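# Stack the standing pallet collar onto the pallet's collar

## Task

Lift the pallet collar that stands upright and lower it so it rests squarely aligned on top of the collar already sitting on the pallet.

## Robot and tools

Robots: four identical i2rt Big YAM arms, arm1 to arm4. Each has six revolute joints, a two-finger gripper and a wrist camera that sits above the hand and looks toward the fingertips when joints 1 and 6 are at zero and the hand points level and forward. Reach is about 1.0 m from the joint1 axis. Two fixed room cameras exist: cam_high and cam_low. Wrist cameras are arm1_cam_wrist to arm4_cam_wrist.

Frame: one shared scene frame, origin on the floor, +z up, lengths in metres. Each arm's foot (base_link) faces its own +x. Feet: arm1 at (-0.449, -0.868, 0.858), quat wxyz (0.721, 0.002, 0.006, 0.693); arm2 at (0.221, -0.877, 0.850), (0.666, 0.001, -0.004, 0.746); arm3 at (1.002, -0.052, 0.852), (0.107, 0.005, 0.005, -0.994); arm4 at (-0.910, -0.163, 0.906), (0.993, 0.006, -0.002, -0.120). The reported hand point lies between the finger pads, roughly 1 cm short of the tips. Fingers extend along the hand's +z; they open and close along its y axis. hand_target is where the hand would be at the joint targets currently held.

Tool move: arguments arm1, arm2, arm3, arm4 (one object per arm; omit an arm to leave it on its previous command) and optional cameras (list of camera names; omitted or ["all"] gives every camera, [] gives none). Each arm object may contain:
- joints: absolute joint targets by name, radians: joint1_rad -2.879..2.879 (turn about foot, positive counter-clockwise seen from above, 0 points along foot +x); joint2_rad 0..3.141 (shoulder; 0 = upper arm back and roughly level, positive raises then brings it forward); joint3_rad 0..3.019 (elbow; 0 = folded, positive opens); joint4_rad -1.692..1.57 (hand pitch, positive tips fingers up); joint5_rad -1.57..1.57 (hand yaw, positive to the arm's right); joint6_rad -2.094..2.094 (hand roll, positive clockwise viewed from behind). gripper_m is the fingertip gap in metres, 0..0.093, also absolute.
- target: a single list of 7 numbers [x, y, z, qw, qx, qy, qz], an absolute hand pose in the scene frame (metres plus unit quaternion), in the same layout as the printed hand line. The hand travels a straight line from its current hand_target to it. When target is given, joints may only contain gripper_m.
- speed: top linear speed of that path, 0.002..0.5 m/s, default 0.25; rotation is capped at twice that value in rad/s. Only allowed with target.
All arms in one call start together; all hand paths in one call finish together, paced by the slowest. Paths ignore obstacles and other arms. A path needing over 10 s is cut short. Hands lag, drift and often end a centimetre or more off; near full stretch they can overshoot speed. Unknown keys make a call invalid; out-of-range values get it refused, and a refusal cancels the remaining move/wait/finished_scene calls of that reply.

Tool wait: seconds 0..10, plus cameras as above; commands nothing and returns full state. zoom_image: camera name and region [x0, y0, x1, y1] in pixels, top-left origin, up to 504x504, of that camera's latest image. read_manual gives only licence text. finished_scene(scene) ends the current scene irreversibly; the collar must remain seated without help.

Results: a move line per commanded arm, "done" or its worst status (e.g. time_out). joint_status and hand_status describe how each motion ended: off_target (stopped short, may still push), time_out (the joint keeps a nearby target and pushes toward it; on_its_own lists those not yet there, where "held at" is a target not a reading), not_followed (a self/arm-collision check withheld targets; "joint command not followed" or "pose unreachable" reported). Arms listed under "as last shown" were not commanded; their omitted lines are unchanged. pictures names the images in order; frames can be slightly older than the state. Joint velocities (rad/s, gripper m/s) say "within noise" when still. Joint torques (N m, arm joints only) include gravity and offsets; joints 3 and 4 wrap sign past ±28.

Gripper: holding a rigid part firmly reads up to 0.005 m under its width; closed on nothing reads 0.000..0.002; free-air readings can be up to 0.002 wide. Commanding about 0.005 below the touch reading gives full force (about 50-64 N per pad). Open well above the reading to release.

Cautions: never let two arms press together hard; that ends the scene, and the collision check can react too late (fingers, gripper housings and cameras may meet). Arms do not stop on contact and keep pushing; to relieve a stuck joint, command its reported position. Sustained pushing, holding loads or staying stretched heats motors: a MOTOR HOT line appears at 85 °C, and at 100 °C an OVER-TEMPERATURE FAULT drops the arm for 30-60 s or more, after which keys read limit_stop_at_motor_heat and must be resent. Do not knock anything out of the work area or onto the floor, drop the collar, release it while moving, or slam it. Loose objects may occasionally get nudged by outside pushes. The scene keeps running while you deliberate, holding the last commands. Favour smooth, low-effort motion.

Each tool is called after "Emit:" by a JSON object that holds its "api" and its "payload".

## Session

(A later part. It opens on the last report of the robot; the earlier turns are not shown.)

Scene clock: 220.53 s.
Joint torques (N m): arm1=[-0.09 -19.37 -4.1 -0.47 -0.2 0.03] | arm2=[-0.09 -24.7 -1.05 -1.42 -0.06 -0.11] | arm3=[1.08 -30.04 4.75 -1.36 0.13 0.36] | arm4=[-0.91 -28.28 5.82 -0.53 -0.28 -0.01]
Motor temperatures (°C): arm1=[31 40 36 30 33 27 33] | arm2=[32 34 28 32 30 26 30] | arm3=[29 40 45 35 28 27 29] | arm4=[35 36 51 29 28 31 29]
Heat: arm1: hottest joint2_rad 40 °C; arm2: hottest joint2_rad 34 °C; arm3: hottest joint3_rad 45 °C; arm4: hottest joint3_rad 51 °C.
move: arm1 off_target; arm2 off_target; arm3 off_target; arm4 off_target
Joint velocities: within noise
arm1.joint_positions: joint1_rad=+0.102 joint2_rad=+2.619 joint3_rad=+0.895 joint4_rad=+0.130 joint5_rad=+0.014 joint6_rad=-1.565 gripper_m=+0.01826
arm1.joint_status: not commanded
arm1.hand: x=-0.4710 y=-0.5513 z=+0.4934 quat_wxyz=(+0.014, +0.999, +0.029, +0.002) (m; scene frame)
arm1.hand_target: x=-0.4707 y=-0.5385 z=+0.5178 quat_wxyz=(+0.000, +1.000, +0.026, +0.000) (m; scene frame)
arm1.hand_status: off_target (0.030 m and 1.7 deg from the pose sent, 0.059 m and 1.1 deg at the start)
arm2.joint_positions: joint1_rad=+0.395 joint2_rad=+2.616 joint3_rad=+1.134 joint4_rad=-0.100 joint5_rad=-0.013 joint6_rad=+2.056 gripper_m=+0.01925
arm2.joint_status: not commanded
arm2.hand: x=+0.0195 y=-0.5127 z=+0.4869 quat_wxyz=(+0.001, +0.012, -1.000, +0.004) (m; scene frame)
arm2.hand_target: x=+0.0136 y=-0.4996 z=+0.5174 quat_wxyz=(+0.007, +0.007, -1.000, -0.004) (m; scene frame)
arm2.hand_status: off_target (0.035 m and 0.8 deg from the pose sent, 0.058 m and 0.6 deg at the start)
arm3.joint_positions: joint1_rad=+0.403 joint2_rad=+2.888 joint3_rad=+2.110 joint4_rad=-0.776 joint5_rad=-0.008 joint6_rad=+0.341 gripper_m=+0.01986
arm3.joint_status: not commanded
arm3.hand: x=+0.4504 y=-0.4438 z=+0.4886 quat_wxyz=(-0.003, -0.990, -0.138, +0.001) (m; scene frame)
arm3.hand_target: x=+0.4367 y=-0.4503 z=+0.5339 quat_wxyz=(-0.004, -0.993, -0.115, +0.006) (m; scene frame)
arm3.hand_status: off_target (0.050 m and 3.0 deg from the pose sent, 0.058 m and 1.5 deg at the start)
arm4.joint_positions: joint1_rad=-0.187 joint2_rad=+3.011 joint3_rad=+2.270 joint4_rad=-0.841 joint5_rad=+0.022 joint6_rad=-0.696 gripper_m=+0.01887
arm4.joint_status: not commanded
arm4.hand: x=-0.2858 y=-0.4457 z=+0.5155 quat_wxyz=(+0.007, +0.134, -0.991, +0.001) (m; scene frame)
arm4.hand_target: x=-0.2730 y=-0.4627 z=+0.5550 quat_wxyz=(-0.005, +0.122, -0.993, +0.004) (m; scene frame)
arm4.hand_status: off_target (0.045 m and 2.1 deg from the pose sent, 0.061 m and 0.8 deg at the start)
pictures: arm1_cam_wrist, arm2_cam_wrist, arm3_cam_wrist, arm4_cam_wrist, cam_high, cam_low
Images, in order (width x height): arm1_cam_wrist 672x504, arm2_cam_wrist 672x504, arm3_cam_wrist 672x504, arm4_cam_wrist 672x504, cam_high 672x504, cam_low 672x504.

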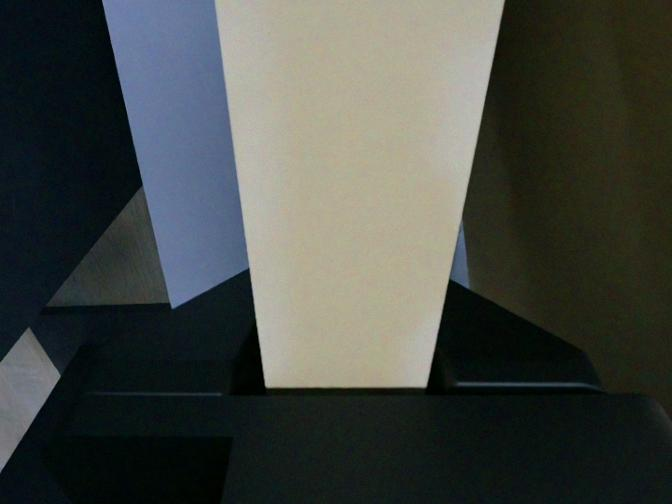

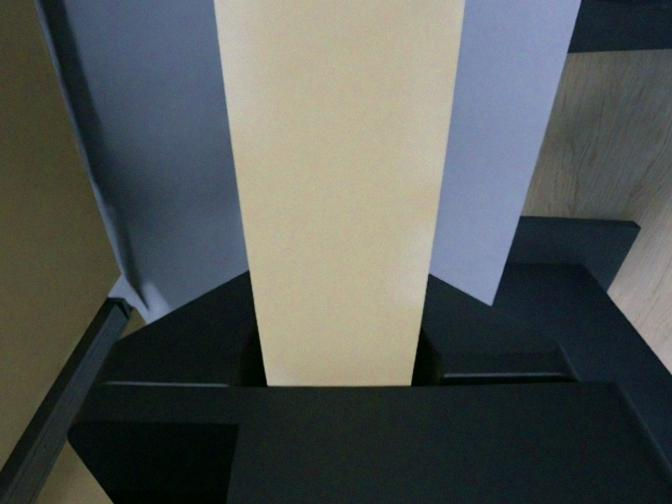

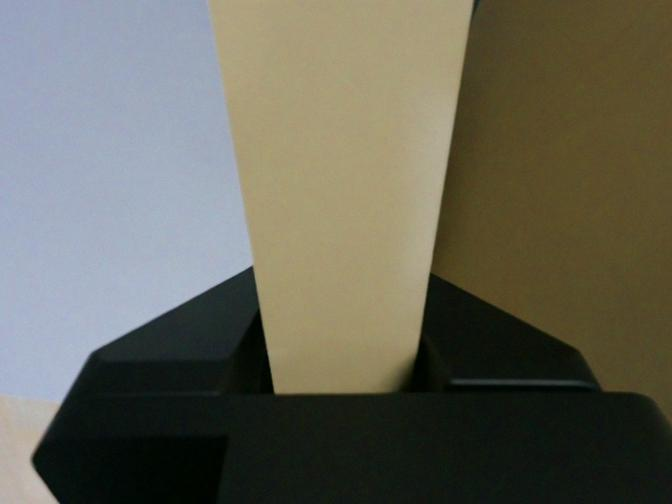

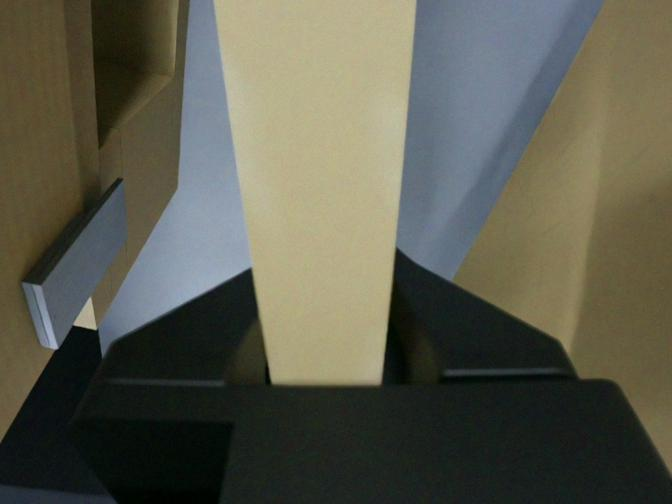

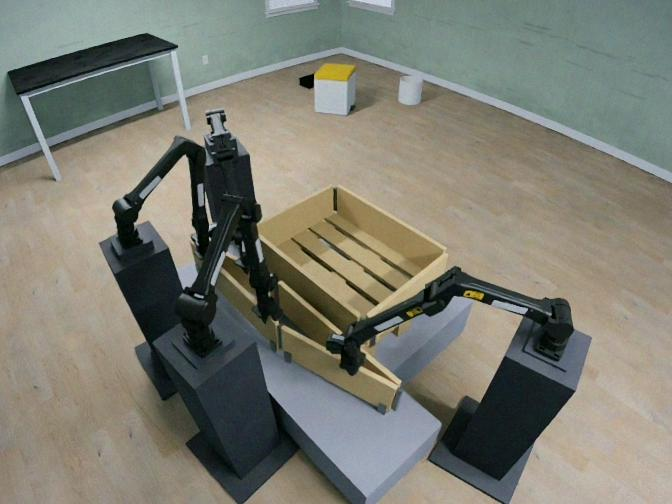

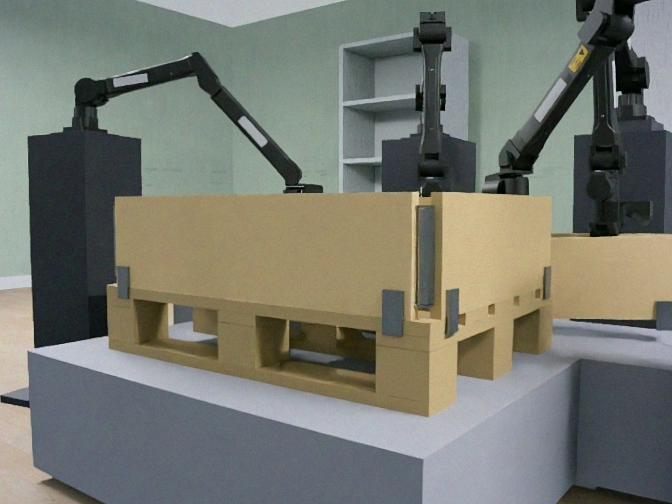

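Emit:
{"api": "move", "payload": {"arm1": {"target":[-0.4707,-0.535,0.656,0,0.9997,0.026,0],"speed":0.08}, "arm2": {"target":[0.012,-0.495,0.663,0,-0.007,1,0],"speed":0.08}, "arm3": {"target":[0.434,-0.455,0.695,0,0.994,0.112,0],"speed":0.08}, "arm4": {"target":[-0.27,-0.472,0.707,0,-0.117,0.9931,0],"speed":0.08}}}

Scene clock: 228.73 s.
Joint torques (N m): arm1=[0.73 -17.73 0.75 -0.75 -0.21 0.07] | arm2=[-0.15 -25.11 2.36 -2.3 0.14 0] | arm3=[1.38 -32.91 7.16 -2.61 0.55 0.28] | arm4=[-1.14 -29.22 8.4 -1.31 -0.7 -0.01]
Motor temperatures (°C): arm1=[30 40 36 30 33 27 33] | arm2=[32 35 28 32 30 26 30] | arm3=[28 44 44 35 28 27 29] | arm4=[35 37 49 29 28 31 30]
Heat: arm1: hottest joint2_rad 40 °C; arm2: hottest joint2_rad 35 °C; arm3: hottest joint2_rad 44 °C; arm4: hottest joint3_rad 49 °C.
move: arm1 off_target; arm2 off_target; arm3 off_target; arm4 off_target
Joint velocities: within noise
arm1.joint_positions: joint1_rad=+0.097 joint2_rad=+2.179 joint3_rad=+0.696 joint4_rad=-0.122 joint5_rad=+0.014 joint6_rad=-1.572 gripper_m=+0.01826
arm1.joint_status: not commanded
arm1.hand: x=-0.4678 y=-0.5507 z=+0.6323 quat_wxyz=(+0.019, +0.999, +0.030, +0.002) (m; scene frame)
arm1.hand_target: x=-0.4708 y=-0.5330 z=+0.6542 quat_wxyz=(-0.006, +1.000, +0.030, +0.000) (m; scene frame)
arm1.hand_status: off_target (0.029 m and 2.3 deg from the pose sent, 0.163 m and 1.7 deg at the start)
arm2.joint_positions: joint1_rad=+0.395 joint2_rad=+2.259 joint3_rad=+0.984 joint4_rad=-0.336 joint5_rad=-0.009 joint6_rad=+2.042 gripper_m=+0.01925
arm2.joint_status: not commanded
arm2.hand: x=+0.0189 y=-0.5118 z=+0.6200 quat_wxyz=(-0.008, +0.018, -1.000, +0.016) (m; scene frame)
arm2.hand_target: x=+0.0125 y=-0.4957 z=+0.6593 quat_wxyz=(+0.000, +0.007, -1.000, +0.000) (m; scene frame)
arm2.hand_status: off_target (0.047 m and 2.5 deg from the pose sent, 0.177 m and 0.8 deg at the start)
arm3.joint_positions: joint1_rad=+0.403 joint2_rad=+2.639 joint3_rad=+1.968 joint4_rad=-0.920 joint5_rad=-0.020 joint6_rad=+0.358 gripper_m=+0.01995
arm3.joint_status: not commanded
arm3.hand: x=+0.4509 y=-0.4463 z=+0.6131 quat_wxyz=(+0.000, -0.991, -0.129, -0.018) (m; scene frame)
arm3.hand_target: x=+0.4340 y=-0.4554 z=+0.6890 quat_wxyz=(-0.001, -0.994, -0.112, +0.000) (m; scene frame)
arm3.hand_status: off_target (0.084 m and 2.9 deg from the pose sent, 0.207 m and 3.0 deg at the start; pose on its path clipped on 1 of 81 steps)
arm4.joint_positions: joint1_rad=-0.194 joint2_rad=+2.724 joint3_rad=+2.076 joint4_rad=-0.955 joint5_rad=+0.033 joint6_rad=-0.690 gripper_m=+0.01917
arm4.joint_status: not commanded
arm4.hand: x=-0.2829 y=-0.4563 z=+0.6523 quat_wxyz=(+0.018, +0.128, -0.992, +0.000) (m; scene frame)
arm4.hand_target: x=-0.2703 y=-0.4722 z=+0.7046 quat_wxyz=(+0.000, +0.115, -0.993, +0.001) (m; scene frame)
arm4.hand_status: off_target (0.058 m and 2.5 deg from the pose sent, 0.194 m and 2.1 deg at the start)
pictures: arm1_cam_wrist, arm2_cam_wrist, arm3_cam_wrist, arm4_cam_wrist, cam_high, cam_low
Images, in order (width x height): arm1_cam_wrist 672x504, arm2_cam_wrist 672x504, arm3_cam_wrist 672x504, arm4_cam_wrist 672x504, cam_high 672x504, cam_low 672x504.

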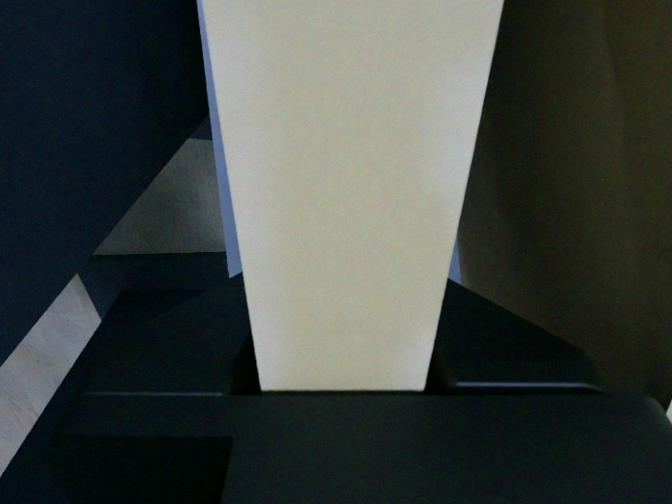

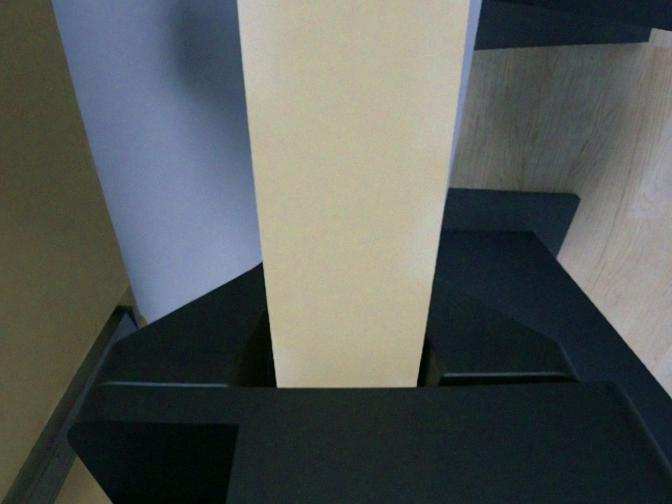

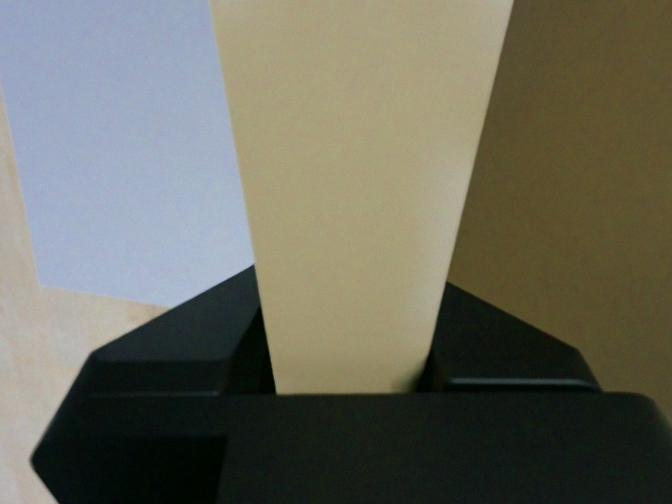

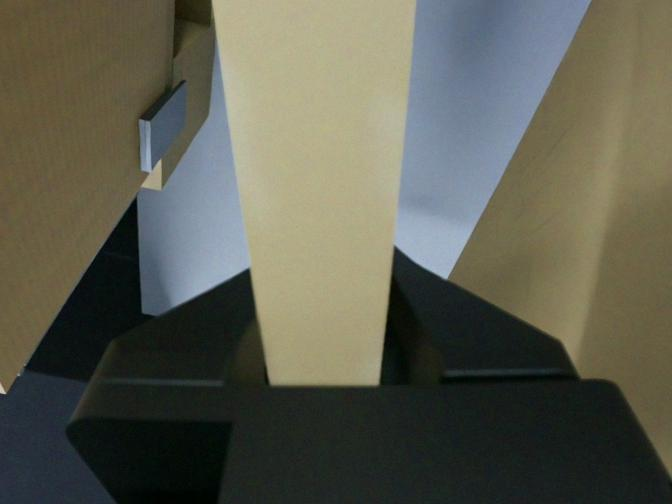

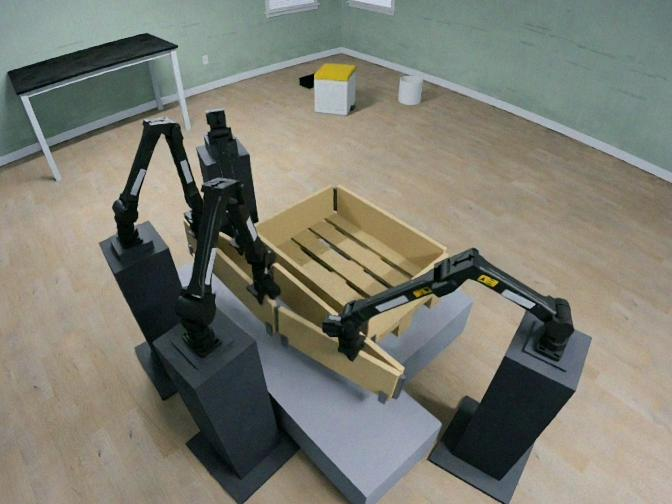

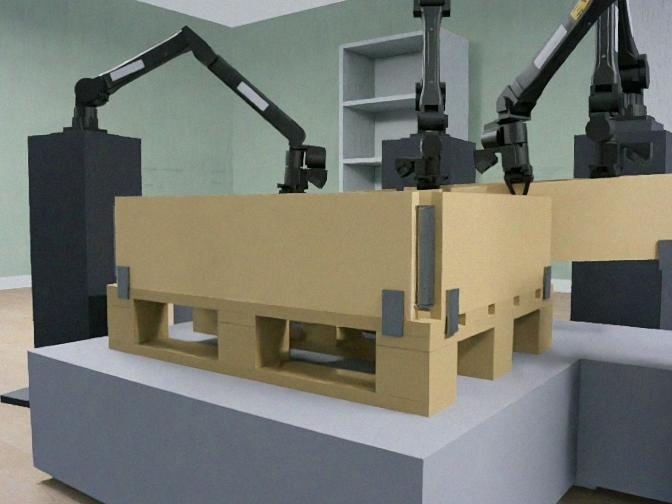

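Emit:
{"api": "move", "payload": {"arm1": {"target":[-0.4707,-0.527,0.835,0,0.9996,0.030,0],"speed":0.08}, "arm2": {"target":[0.008,-0.487,0.848,0,-0.007,1,0],"speed":0.08}, "arm3": {"target":[0.434,-0.455,0.90,0,0.994,0.112,0],"speed":0.08}, "arm4": {"target":[-0.267,-0.477,0.90,0,-0.115,0.9931,0],"speed":0.08}}}

Scene clock: 235.33 s.
Joint torques (N m): arm1=[0.91 -12.98 11.28 -1.87 -0.24 0.15] | arm2=[-0.26 -22.71 11.4 -3.66 0.1 0.23] | arm3=[1.38 -32.44 12.12 -3.18 0.93 0.2] | arm4=[-0.97 -28.98 14.82 -2.35 -1.03 -0.12]
Motor temperatures (°C): arm1=[30 41 36 30 32 27 33] | arm2=[32 36 28 32 30 26 30] | arm3=[28 45 44 35 28 27 29] | arm4=[35 39 48 29 29 31 30]
Heat: arm1: hottest joint2_rad 41 °C; arm2: hottest joint2_rad 36 °C; arm3: hottest joint2_rad 45 °C; arm4: hottest joint3_rad 48 °C.
move: arm1 off_target; arm2 off_target; arm3 off_target; arm4 off_target
Joint velocities: within noise
arm1.joint_positions: joint1_rad=+0.097 joint2_rad=+1.609 joint3_rad=+0.659 joint4_rad=-0.677 joint5_rad=+0.014 joint6_rad=-1.579 gripper_m=+0.01826
arm1.joint_status: not commanded
arm1.hand: x=-0.4655 y=-0.5563 z=+0.8064 quat_wxyz=(+0.030, +0.999, +0.033, +0.002) (m; scene frame)
arm1.hand_target: x=-0.4706 y=-0.5281 z=+0.8341 quat_wxyz=(+0.000, +1.000, +0.031, +0.000) (m; scene frame)
arm1.hand_status: off_target (0.041 m and 3.5 deg from the pose sent, 0.204 m and 2.2 deg at the start)
arm2.joint_positions: joint1_rad=+0.392 joint2_rad=+1.839 joint3_rad=+0.961 joint4_rad=-0.756 joint5_rad=-0.006 joint6_rad=+2.013 gripper_m=+0.01959
arm2.joint_status: not commanded
arm2.hand: x=+0.0199 y=-0.5127 z=+0.7895 quat_wxyz=(-0.014, +0.032, -0.999, +0.026) (m; scene frame)
arm2.hand_target: x=+0.0095 y=-0.4882 z=+0.8447 quat_wxyz=(+0.001, +0.008, -1.000, -0.003) (m; scene frame)
arm2.hand_status: off_target (0.065 m and 4.4 deg from the pose sent, 0.230 m and 2.5 deg at the start)
arm3.joint_positions: joint1_rad=+0.403 joint2_rad=+2.383 joint3_rad=+1.928 joint4_rad=-1.167 joint5_rad=-0.030 joint6_rad=+0.368 gripper_m=+0.02012
arm3.joint_status: not commanded
arm3.hand: x=+0.4561 y=-0.4453 z=+0.7712 quat_wxyz=(+0.004, -0.992, -0.124, -0.034) (m; scene frame)
arm3.hand_target: x=+0.4412 y=-0.4516 z=+0.8640 quat_wxyz=(-0.002, -0.994, -0.112, +0.002) (m; scene frame)
arm3.hand_status: off_target (0.131 m and 4.2 deg from the pose sent, 0.287 m and 2.9 deg at the start; pose on its path clipped on 93 of 102 steps)
arm4.joint_positions: joint1_rad=-0.194 joint2_rad=+2.459 joint3_rad=+2.043 joint4_rad=-1.214 joint5_rad=+0.042 joint6_rad=-0.687 gripper_m=+0.01951
arm4.joint_status: not commanded
arm4.hand: x=-0.2837 y=-0.4606 z=+0.8235 quat_wxyz=(+0.032, +0.127, -0.991, -0.004) (m; scene frame)
arm4.hand_target: x=-0.2692 y=-0.4759 z=+0.8978 quat_wxyz=(-0.002, +0.118, -0.993, +0.002) (m; scene frame)
arm4.hand_status: off_target (0.080 m and 4.0 deg from the pose sent, 0.249 m and 2.6 deg at the start)
pictures: arm1_cam_wrist, arm2_cam_wrist, arm3_cam_wrist, arm4_cam_wrist, cam_high, cam_low
Images, in order (width x height): arm1_cam_wrist 672x504, arm2_cam_wrist 672x504, arm3_cam_wrist 672x504, arm4_cam_wrist 672x504, cam_high 672x504, cam_low 672x504.

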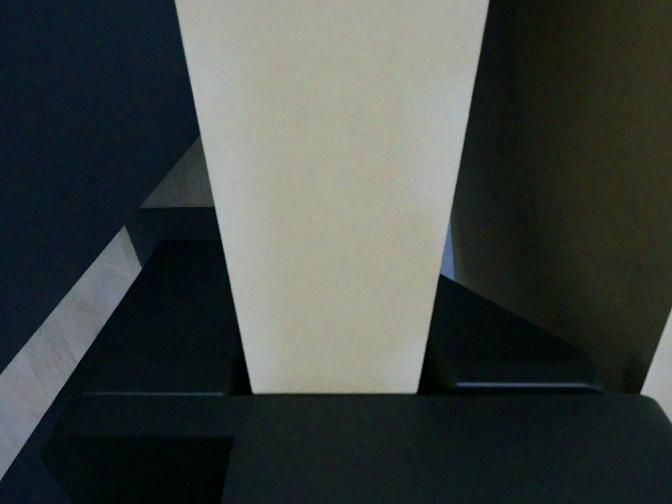

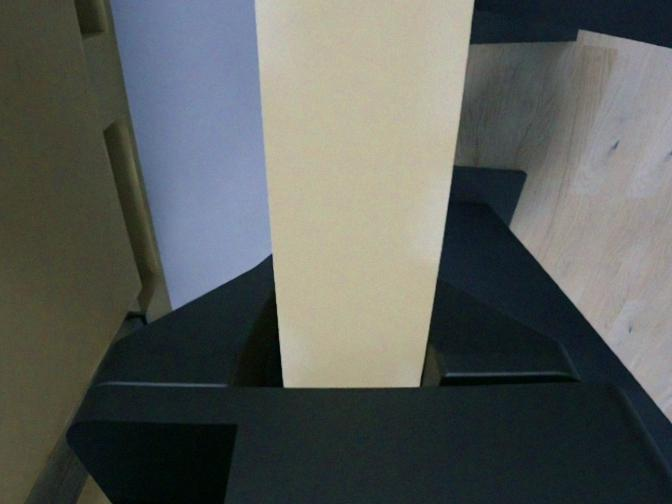

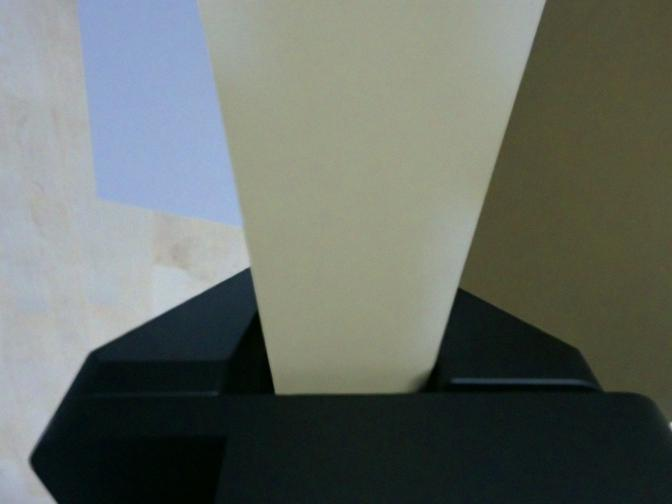

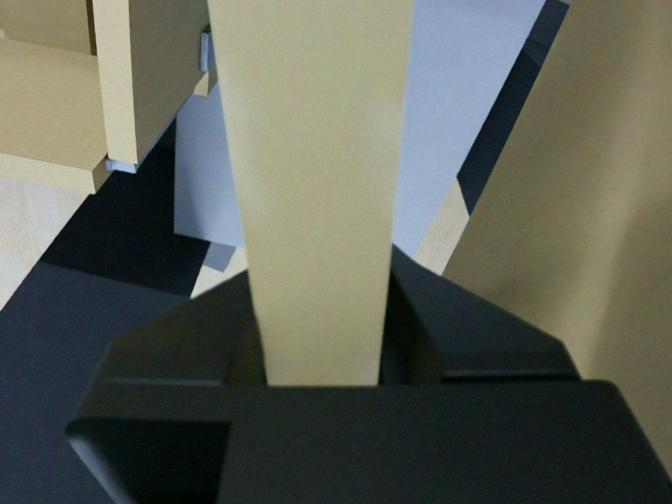

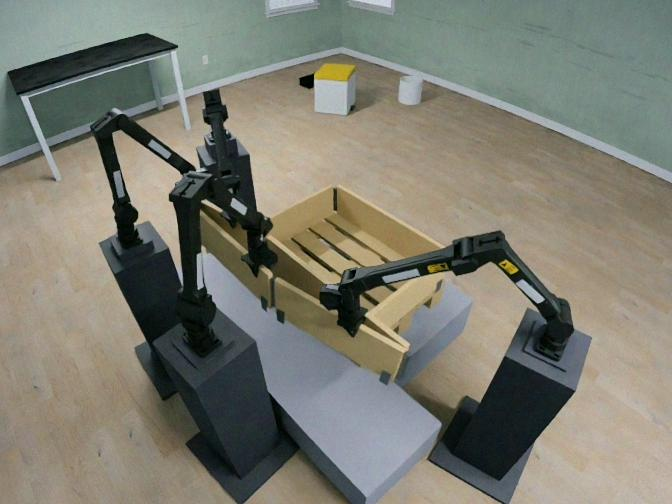

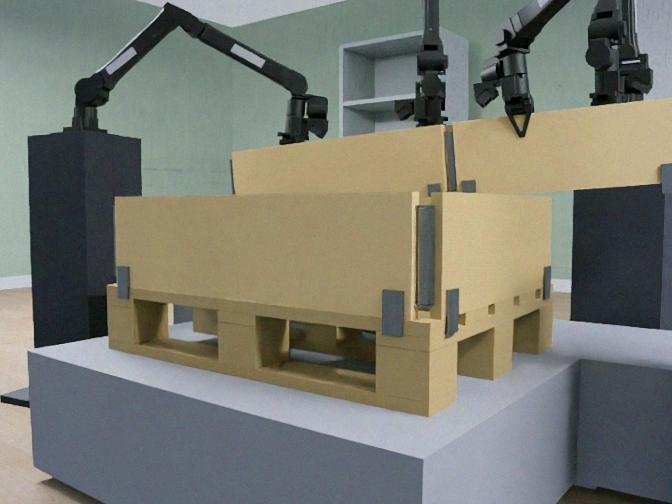

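Emit:
{"api": "move", "payload": {"arm1": {"target":[-0.4707,-0.522,0.90,-0.015,0.9996,0.030,0],"speed":0.06}, "arm2": {"target":[0.005,-0.482,0.93,0,-0.007,1,0],"speed":0.06}, "arm3": {"target":[0.45,-0.449,0.97,0,0.994,0.112,0],"speed":0.06}, "arm4": {"target":[-0.267,-0.477,0.965,0,-0.115,0.9931,0],"speed":0.06}, "cameras": ["cam_low","cam_high"]}}

Scene clock: 245.53 s.
Joint torques (N m): arm1=[1.03 -11.99 14.04 -1.29 -0.46 0.29] | arm2=[0.15 -22.83 14.98 -4.36 -0.3 0.44] | arm3=[1.73 -31.62 13.15 -3.14 1.11 0.27] | arm4=[-0.62 -28.98 16.27 -2.36 -1.09 -0.02]
Motor temperatures (°C): arm1=[30 41 37 30 32 27 33] | arm2=[31 36 29 32 30 26 30] | arm3=[28 49 44 35 29 27 29] | arm4=[35 39 49 29 29 31 30]
Heat: arm1: hottest joint2_rad 41 °C; arm2: hottest joint2_rad 36 °C; arm3: hottest joint2_rad 49 °C; arm4: hottest joint3_rad 49 °C.
move: arm1 off_target; arm2 off_target; arm3 off_target; arm4 off_target
Joint velocities: within noise
arm1.joint_positions: joint1_rad=+0.097 joint2_rad=+1.455 joint3_rad=+0.707 joint4_rad=-0.873 joint5_rad=+0.021 joint6_rad=-1.589 gripper_m=+0.01826
arm1.joint_status: not commanded
arm1.hand: x=-0.4635 y=-0.5555 z=+0.8654 quat_wxyz=(+0.027, +0.999, +0.039, +0.006) (m; scene frame)
arm1.hand_target: x=-0.4703 y=-0.5240 z=+0.8995 quat_wxyz=(-0.015, +0.999, +0.030, +0.000) (m; scene frame)
arm1.hand_status: off_target (0.049 m and 5.0 deg from the pose sent, 0.100 m and 5.2 deg at the start)
arm2.joint_positions: joint1_rad=+0.386 joint2_rad=+1.726 joint3_rad=+1.030 joint4_rad=-0.954 joint5_rad=+0.005 joint6_rad=+1.985 gripper_m=+0.01988
arm2.joint_status: not commanded
arm2.hand: x=+0.0211 y=-0.5063 z=+0.8556 quat_wxyz=(-0.022, +0.042, -0.998, +0.031) (m; scene frame)
arm2.hand_target: x=+0.0080 y=-0.4849 z=+0.9254 quat_wxyz=(+0.000, +0.009, -1.000, -0.004) (m; scene frame)
arm2.hand_status: off_target (0.080 m and 5.9 deg from the pose sent, 0.145 m and 4.4 deg at the start)
arm3.joint_positions: joint1_rad=+0.403 joint2_rad=+2.281 joint3_rad=+1.932 joint4_rad=-1.278 joint5_rad=-0.036 joint6_rad=+0.364 gripper_m=+0.02017
arm3.joint_status: not commanded
arm3.hand: x=+0.4632 y=-0.4419 z=+0.8400 quat_wxyz=(+0.002, -0.991, -0.125, -0.038) (m; scene frame)
arm3.hand_target: x=+0.4555 y=-0.4459 z=+0.9339 quat_wxyz=(-0.002, -0.994, -0.112, +0.002) (m; scene frame)
arm3.hand_status: off_target (0.131 m and 4.6 deg from the pose sent, 0.199 m and 4.2 deg at the start; pose on its path clipped on 74 of 77 steps)
arm4.joint_positions: joint1_rad=-0.197 joint2_rad=+2.405 joint3_rad=+2.110 joint4_rad=-1.344 joint5_rad=+0.043 joint6_rad=-0.684 gripper_m=+0.01997
arm4.joint_status: not commanded
arm4.hand: x=-0.2819 y=-0.4646 z=+0.8850 quat_wxyz=(+0.037, +0.124, -0.992, -0.006) (m; scene frame)
arm4.hand_target: x=-0.2702 y=-0.4758 z=+0.9628 quat_wxyz=(-0.002, +0.112, -0.994, +0.002) (m; scene frame)
arm4.hand_status: off_target (0.082 m and 4.4 deg from the pose sent, 0.143 m and 4.0 deg at the start)
pictures: cam_high, cam_low
Images, in order (width x height): cam_high 672x504, cam_low 672x504.

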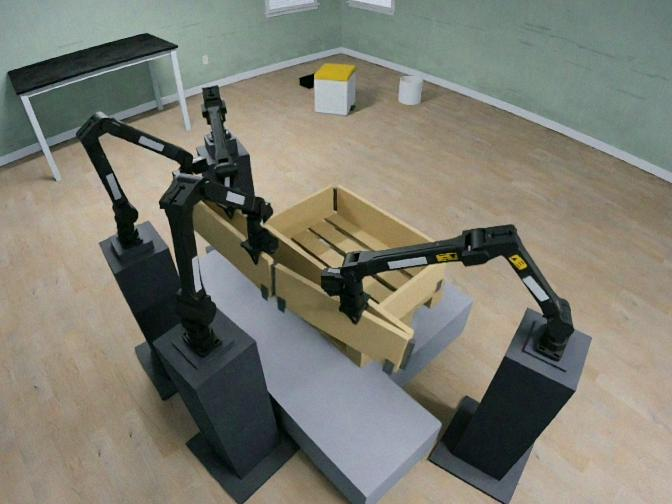

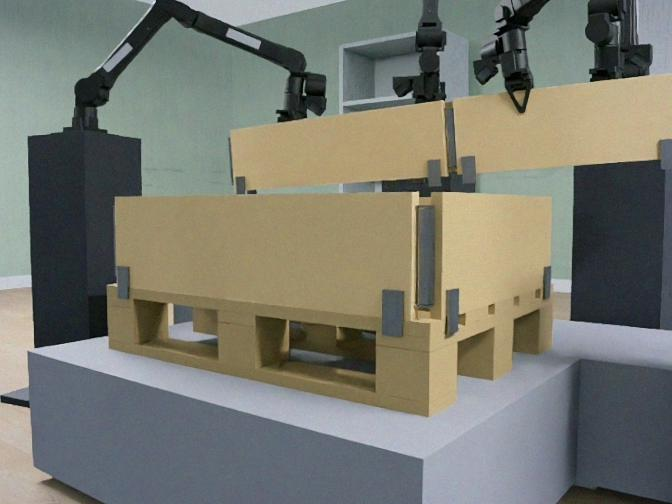

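Emit:
{"api": "move", "payload": {"arm1": {"target":[-0.4707,-0.522,0.942,-0.02,0.9996,0.030,0],"speed":0.06}, "arm2": {"target":[0.005,-0.482,0.98,0,-0.0,1,0],"speed":0.06}, "arm3": {"target":[0.45,-0.449,1.03,0,0.994,0.112,0],"speed":0.06}, "arm4": {"target":[-0.267,-0.477,1.005,0,-0.115,0.9931,0],"speed":0.06}, "cameras": ["cam_low","cam_high"]}}

Scene clock: 274.27 s.
Joint torques (N m): arm1=[1.08 -11.52 15.54 -1.13 -0.46 0.31] | arm2=[0.15 -22.24 17.32 -4.49 -0.75 0.59] | arm3=[1.79 -30.92 14.71 -3.08 1.32 0.1] | arm4=[0.09 -28.81 17.07 -2.22 -1.12 -0.11]
Motor temperatures (°C): arm1=[30 40 43 30 32 27 33] | arm2=[31 40 38 33 30 27 31] | arm3=[28 50 50 35 30 27 30] | arm4=[35 44 52 29 31 30 31]
Heat: arm1: hottest joint3_rad 43 °C; arm2: hottest joint2_rad 40 °C; arm3: hottest joint2_rad 50 °C; arm4: hottest joint3_rad 52 °C.
move: arm1 off_target; arm2 off_target; arm3 off_target; arm4 off_target
Joint velocities: within noise
arm1.joint_positions: joint1_rad=+0.097 joint2_rad=+1.375 joint3_rad=+0.753 joint4_rad=-0.997 joint5_rad=+0.021 joint6_rad=-1.591 gripper_m=+0.01826
arm1.joint_status: not commanded
arm1.hand: x=-0.4631 y=-0.5552 z=+0.9031 quat_wxyz=(+0.027, +0.999, +0.040, +0.006) (m; scene frame)
arm1.hand_target: x=-0.4703 y=-0.5241 z=+0.9416 quat_wxyz=(-0.021, +0.999, +0.030, -0.001) (m; scene frame)
arm1.hand_status: off_target (0.052 m and 5.5 deg from the pose sent, 0.084 m and 5.6 deg at the start)
arm2.joint_positions: joint1_rad=+0.384 joint2_rad=+1.662 joint3_rad=+1.080 joint4_rad=-1.079 joint5_rad=+0.008 joint6_rad=+1.983 gripper_m=+0.02018
arm2.joint_status: not commanded
arm2.hand: x=+0.0219 y=-0.5059 z=+0.8982 quat_wxyz=(-0.025, +0.042, -0.998, +0.035) (m; scene frame)
arm2.hand_target: x=+0.0077 y=-0.4864 z=+0.9753 quat_wxyz=(+0.004, +0.001, -1.000, -0.003) (m; scene frame)
arm2.hand_status: off_target (0.087 m and 6.9 deg from the pose sent, 0.128 m and 6.5 deg at the start)
arm3.joint_positions: joint1_rad=+0.403 joint2_rad=+2.244 joint3_rad=+1.991 joint4_rad=-1.382 joint5_rad=-0.040 joint6_rad=+0.383 gripper_m=+0.02031
arm3.joint_status: not commanded
arm3.hand: x=+0.4636 y=-0.4428 z=+0.8860 quat_wxyz=(+0.003, -0.992, -0.116, -0.043) (m; scene frame)
arm3.hand_target: x=+0.4575 y=-0.4450 z=+0.9805 quat_wxyz=(-0.002, -0.994, -0.111, +0.002) (m; scene frame)
arm3.hand_status: off_target (0.145 m and 5.0 deg from the pose sent, 0.191 m and 4.6 deg at the start; pose on its path clipped on 77 of 80 steps)
arm4.joint_positions: joint1_rad=-0.203 joint2_rad=+2.385 joint3_rad=+2.180 joint4_rad=-1.443 joint5_rad=+0.043 joint6_rad=-0.677 gripper_m=+0.02033
arm4.joint_status: not commanded
arm4.hand: x=-0.2819 y=-0.4697 z=+0.9247 quat_wxyz=(+0.040, +0.118, -0.992, -0.008) (m; scene frame)
arm4.hand_target: x=-0.2708 y=-0.4753 z=+1.0028 quat_wxyz=(-0.001, +0.114, -0.994, +0.001) (m; scene frame)
arm4.hand_status: off_target (0.082 m and 4.7 deg from the pose sent, 0.122 m and 4.4 deg at the start)
pictures: cam_high, cam_low
Images, in order (width x height): cam_high 672x504, cam_low 672x504.

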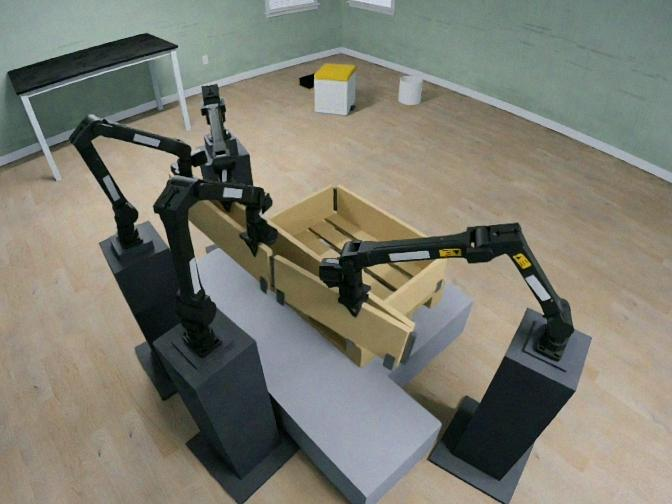

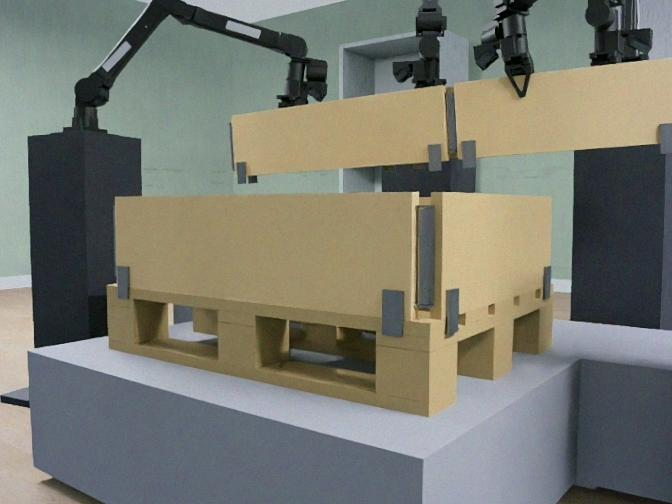

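Emit:
{"api": "move", "payload": {"arm1": {"target":[-0.431,-0.468,0.942,-0.02,0.9997,0.025,0],"speed":0.1}, "arm2": {"target":[0.048,-0.435,0.985,0,0.005,1,0],"speed":0.1}, "arm3": {"target":[0.468,-0.287,1.03,0,0.969,0.247,0],"speed":0.1}, "arm4": {"target":[-0.265,-0.338,1.005,0,-0.25,0.968,0],"speed":0.1}, "cameras": ["cam_low","cam_high"]}}

Scene clock: 303.63 s.
Joint torques (N m): arm1=[1.14 -10.75 15.04 -0.31 -1.16 0.4] | arm2=[0.62 -20.6 16.2 -3.25 -1.56 0.54] | arm3=[-1.03 -31.27 10.24 -2.07 0.85 -0.6] | arm4=[0.91 -29.1 11.55 -1.07 -1 -0.52]
Motor temperatures (°C): arm1=[30 40 50 30 32 27 33] | arm2=[31 37 45 33 30 27 31] | arm3=[28 48 55 35 32 27 30] | arm4=[35 41 64 29 31 30 31]
Heat: arm1: hottest joint3_rad 50 °C; arm2: hottest joint3_rad 45 °C; arm3: hottest joint3_rad 55 °C; arm4: hottest joint3_rad 64 °C.
move: arm1 off_target; arm2 off_target; arm3 off_target; arm4 off_target
Joint velocities: within noise
arm1.joint_positions: joint1_rad=-0.015 joint2_rad=+1.478 joint3_rad=+0.905 joint4_rad=-1.036 joint5_rad=+0.038 joint6_rad=-1.701 gripper_m=+0.01826
arm1.joint_status: not commanded
arm1.hand: x=-0.4224 y=-0.5029 z=+0.9166 quat_wxyz=(+0.023, +0.999, +0.039, +0.012) (m; scene frame)
arm1.hand_target: x=-0.4307 y=-0.4730 z=+0.9426 quat_wxyz=(-0.014, +1.000, +0.026, +0.000) (m; scene frame)
arm1.hand_status: off_target (0.044 m and 5.4 deg from the pose sent, 0.101 m and 5.6 deg at the start)
arm2.joint_positions: joint1_rad=+0.251 joint2_rad=+1.691 joint3_rad=+1.193 joint4_rad=-1.151 joint5_rad=+0.031 joint6_rad=+1.868 gripper_m=+0.02002
arm2.joint_status: not commanded
arm2.hand: x=+0.0657 y=-0.4534 z=+0.9231 quat_wxyz=(-0.029, +0.034, -0.999, +0.028) (m; scene frame)
arm2.hand_target: x=+0.0504 y=-0.4381 z=+0.9831 quat_wxyz=(+0.001, -0.002, -1.000, -0.002) (m; scene frame)
arm2.hand_status: off_target (0.067 m and 6.4 deg from the pose sent, 0.115 m and 7.3 deg at the start)
arm3.joint_positions: joint1_rad=+0.237 joint2_rad=+2.017 joint3_rad=+1.672 joint4_rad=-1.318 joint5_rad=-0.022 joint6_rad=-0.011 gripper_m=+0.02003
arm3.joint_status: not commanded
arm3.hand: x=+0.4781 y=-0.3105 z=+0.9135 quat_wxyz=(+0.003, -0.972, -0.228, -0.052) (m; scene frame)
arm3.hand_target: x=+0.4721 y=-0.2907 z=+1.0034 quat_wxyz=(+0.004, -0.970, -0.241, +0.001) (m; scene frame)
arm3.hand_status: off_target (0.119 m and 6.4 deg from the pose sent, 0.212 m and 16.0 deg at the start; pose on its path clipped on 69 of 75 steps)
arm4.joint_positions: joint1_rad=-0.024 joint2_rad=+2.258 joint3_rad=+1.971 joint4_rad=-1.358 joint5_rad=+0.039 joint6_rad=-0.722 gripper_m=+0.02059
arm4.joint_status: not commanded
arm4.hand: x=-0.2724 y=-0.3428 z=+0.9351 quat_wxyz=(+0.038, +0.228, -0.973, -0.006) (m; scene frame)
arm4.hand_target: x=-0.2660 y=-0.3375 z=+1.0024 quat_wxyz=(-0.001, +0.250, -0.968, +0.001) (m; scene frame)
arm4.hand_status: off_target (0.070 m and 5.1 deg from the pose sent, 0.155 m and 16.1 deg at the start)
pictures: cam_high, cam_low
Images, in order (width x height): cam_high 672x504, cam_low 672x504.

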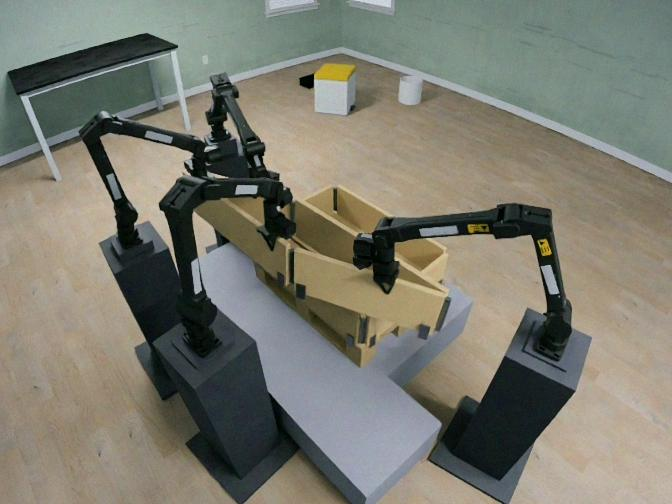

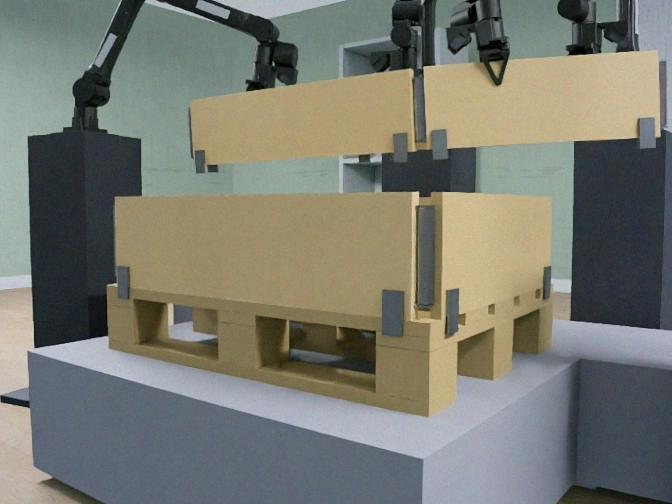

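Emit:
{"api": "move", "payload": {"arm1": {"target":[-0.391,-0.412,0.942,-0.02,0.9998,0.020,0],"speed":0.1}, "arm2": {"target":[0.088,-0.386,0.975,0,0.010,1,0],"speed":0.1}, "arm3": {"target":[0.453,-0.140,1.03,0,0.925,0.379,0],"speed":0.1}, "arm4": {"target":[-0.285,-0.203,1.005,0,-0.383,0.924,0],"speed":0.1}, "cameras": ["cam_low","cam_high"]}}

Emit:
{"api": "move", "payload": {"arm1": {"target":[-0.352,-0.356,0.942,-0.02,0.9998,0.015,0],"speed":0.1}, "arm2": {"target":[0.128,-0.335,0.965,0,0.015,1,0],"speed":0.1}, "arm3": {"target":[0.415,-0.022,1.02,0,0.864,0.503,0],"speed":0.1}, "arm4": {"target":[-0.322,-0.092,1.0,0,-0.506,0.862,0],"speed":0.1}, "cameras": ["cam_low","cam_high"]}}

Scene clock: 314.00 s.
Joint torques (N m): arm1=[0.73 -13.33 15.46 -0.23 -1.33 0.4] | arm2=[0.91 -21.6 14.72 -2.73 -1.57 0.5] | arm3=[-2.49 -30.45 10.28 -2.17 0.21 -0.93] | arm4=[0.32 -29.22 11.15 -1.48 -0.94 -0.74]
Motor temperatures (°C): arm1=[30 39 51 30 34 27 33] | arm2=[31 37 45 32 32 27 31] | arm3=[28 50 54 35 31 27 30] | arm4=[34 42 60 29 31 30 31]
Heat: arm1: hottest joint3_rad 51 °C; arm2: hottest joint3_rad 45 °C; arm3: hottest joint3_rad 54 °C; arm4: hottest joint3_rad 60 °C.
move: arm1 off_target; arm2 off_target; arm3 off_target; arm4 off_target
Joint velocities: within noise
arm1.joint_positions: joint1_rad=-0.091 joint2_rad=+1.624 joint3_rad=+1.070 joint4_rad=-1.051 joint5_rad=+0.038 joint6_rad=-1.773 gripper_m=+0.01827
arm1.joint_status: not commanded
arm1.hand: x=-0.3868 y=-0.4463 z=+0.9134 quat_wxyz=(+0.022, +0.999, +0.037, +0.011) (m; scene frame)
arm1.hand_target: x=-0.3911 y=-0.4144 z=+0.9429 quat_wxyz=(-0.020, +1.000, +0.020, -0.001) (m; scene frame)
arm1.hand_status: off_target (0.045 m and 5.4 deg from the pose sent, 0.099 m and 5.6 deg at the start)
arm2.joint_positions: joint1_rad=+0.139 joint2_rad=+1.778 joint3_rad=+1.310 joint4_rad=-1.166 joint5_rad=+0.029 joint6_rad=+1.779 gripper_m=+0.01990
arm2.joint_status: not commanded
arm2.hand: x=+0.1039 y=-0.3998 z=+0.9220 quat_wxyz=(-0.024, +0.022, -0.999, +0.024) (m; scene frame)
arm2.hand_target: x=+0.0892 y=-0.3884 z=+0.9737 quat_wxyz=(+0.001, -0.009, -1.000, -0.001) (m; scene frame)
arm2.hand_status: off_target (0.057 m and 5.3 deg from the pose sent, 0.088 m and 6.8 deg at the start)
arm3.joint_positions: joint1_rad=+0.007 joint2_rad=+1.949 joint3_rad=+1.548 joint4_rad=-1.264 joint5_rad=-0.007 joint6_rad=-0.516 gripper_m=+0.01984
arm3.joint_status: not commanded
arm3.hand: x=+0.4623 y=-0.1752 z=+0.9090 quat_wxyz=(-0.007, -0.932, -0.360, -0.052) (m; scene frame)
arm3.hand_target: x=+0.4579 y=-0.1487 z=+0.9967 quat_wxyz=(+0.005, -0.926, -0.378, +0.000) (m; scene frame)
arm3.hand_status: off_target (0.126 m and 6.5 deg from the pose sent, 0.208 m and 19.1 deg at the start; pose on its path clipped on 63 of 68 steps)
arm4.joint_positions: joint1_rad=+0.183 joint2_rad=+2.160 joint3_rad=+1.763 joint4_rad=-1.260 joint5_rad=+0.040 joint6_rad=-0.776 gripper_m=+0.02085
arm4.joint_status: not commanded
arm4.hand: x=-0.2918 y=-0.2055 z=+0.9246 quat_wxyz=(+0.043, +0.353, -0.935, -0.004) (m; scene frame)
arm4.hand_target: x=-0.2865 y=-0.2030 z=+1.0007 quat_wxyz=(-0.001, +0.382, -0.924, +0.002) (m; scene frame)
arm4.hand_status: off_target (0.081 m and 6.1 deg from the pose sent, 0.157 m and 19.2 deg at the start)
pictures: cam_high, cam_low
Images, in order (width x height): cam_high 672x504, cam_low 672x504.

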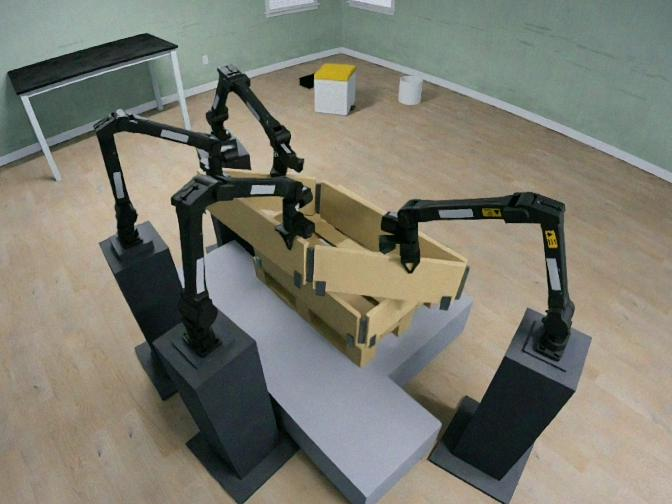

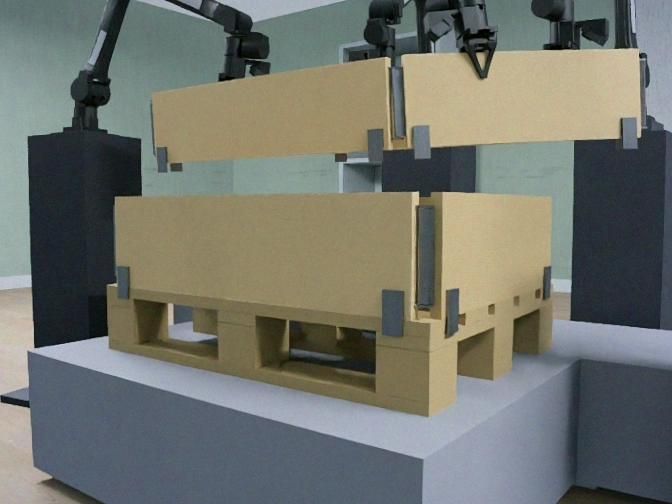

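Scene clock: 316.20 s.
Joint torques (N m): arm1=[0.32 -15.62 16.43 -0.23 -1.42 0.43] | arm2=[0.85 -22.24 13.81 -2.14 -1.42 0.48] | arm3=[-3.14 -27.05 14.97 -3.3 -0.01 -1.24] | arm4=[-0.03 -29.39 10.25 -1.84 -1.05 -1.05]
Motor temperatures (°C): arm1=[30 40 51 30 34 27 33] | arm2=[31 37 45 32 32 27 31] | arm3=[28 50 54 35 31 27 30] | arm4=[34 42 60 29 31 30 31]
Heat: arm1: hottest joint3_rad 51 °C; arm2: hottest joint3_rad 45 °C; arm3: hottest joint3_rad 54 °C; arm4: hottest joint3_rad 60 °C.
move: arm1 off_target; arm2 off_target; arm3 off_target; arm4 off_target
Joint velocities: within noise
arm1.joint_positions: joint1_rad=-0.149 joint2_rad=+1.766 joint3_rad=+1.252 joint4_rad=-1.099 joint5_rad=+0.038 joint6_rad=-1.830 gripper_m=+0.01827
arm1.joint_status: not commanded
arm1.hand: x=-0.3519 y=-0.3936 z=+0.9096 quat_wxyz=(+0.027, +0.999, +0.037, +0.009) (m; scene frame)
arm1.hand_target: x=-0.3524 y=-0.3590 z=+0.9432 quat_wxyz=(-0.021, +1.000, +0.017, +0.000) (m; scene frame)
arm1.hand_status: off_target (0.050 m and 6.0 deg from the pose sent, 0.101 m and 5.6 deg at the start)
arm2.joint_positions: joint1_rad=+0.047 joint2_rad=+1.876 joint3_rad=+1.454 joint4_rad=-1.201 joint5_rad=+0.028 joint6_rad=+1.697 gripper_m=+0.01984
arm2.joint_status: not commanded
arm2.hand: x=+0.1408 y=-0.3472 z=+0.9224 quat_wxyz=(-0.020, +0.017, -0.999, +0.020) (m; scene frame)
arm2.hand_target: x=+0.1286 y=-0.3370 z=+0.9644 quat_wxyz=(+0.000, -0.013, -1.000, -0.001) (m; scene frame)
arm2.hand_status: off_target (0.046 m and 4.9 deg from the pose sent, 0.081 m and 5.7 deg at the start)
arm3.joint_positions: joint1_rad=-0.201 joint2_rad=+1.974 joint3_rad=+1.584 joint4_rad=-1.250 joint5_rad=-0.002 joint6_rad=-0.973 gripper_m=+0.01981
arm3.joint_status: not commanded
arm3.hand: x=+0.4328 y=-0.0606 z=+0.9085 quat_wxyz=(-0.014, -0.880, -0.473, -0.036) (m; scene frame)
arm3.hand_target: x=+0.4229 y=-0.0295 z=+0.9967 quat_wxyz=(+0.008, -0.866, -0.501, +0.002) (m; scene frame)
arm3.hand_status: off_target (0.119 m and 5.9 deg from the pose sent, 0.195 m and 19.2 deg at the start; pose on its path clipped on 61 of 66 steps)
arm4.joint_positions: joint1_rad=+0.372 joint2_rad=+2.095 joint3_rad=+1.618 joint4_rad=-1.180 joint5_rad=+0.043 joint6_rad=-0.834 gripper_m=+0.02086
arm4.joint_status: not commanded
arm4.hand: x=-0.3259 y=-0.0933 z=+0.9149 quat_wxyz=(+0.042, +0.465, -0.884, +0.001) (m; scene frame)
arm4.hand_target: x=-0.3228 y=-0.0920 z=+0.9943 quat_wxyz=(-0.002, +0.505, -0.863, +0.003) (m; scene frame)
arm4.hand_status: off_target (0.085 m and 7.2 deg from the pose sent, 0.140 m and 20.1 deg at the start)
pictures: cam_high, cam_low
Images, in order (width x height): cam_high 672x504, cam_low 672x504.

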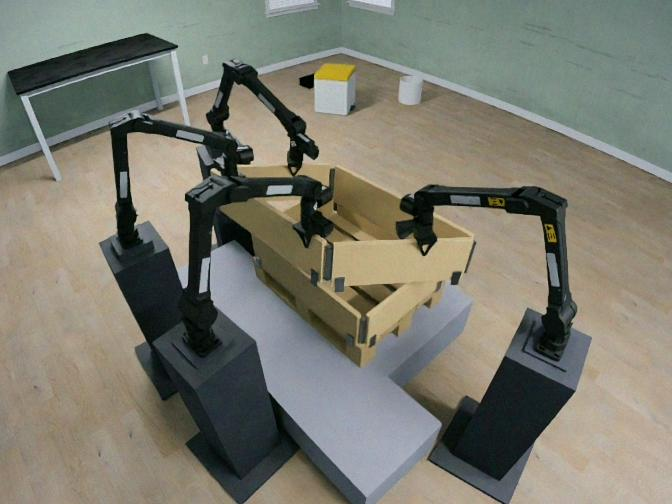

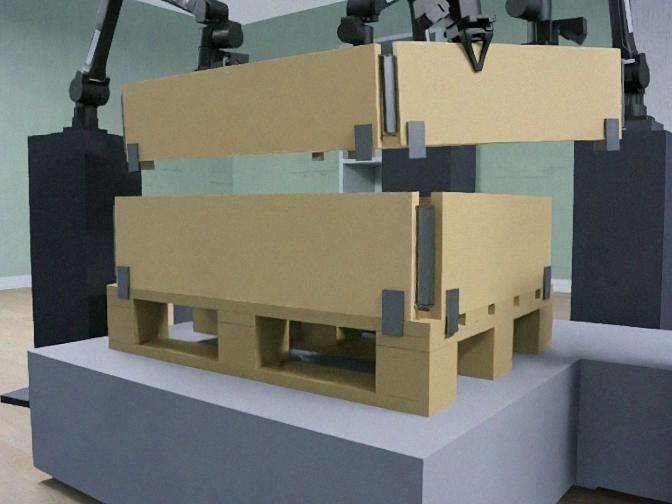

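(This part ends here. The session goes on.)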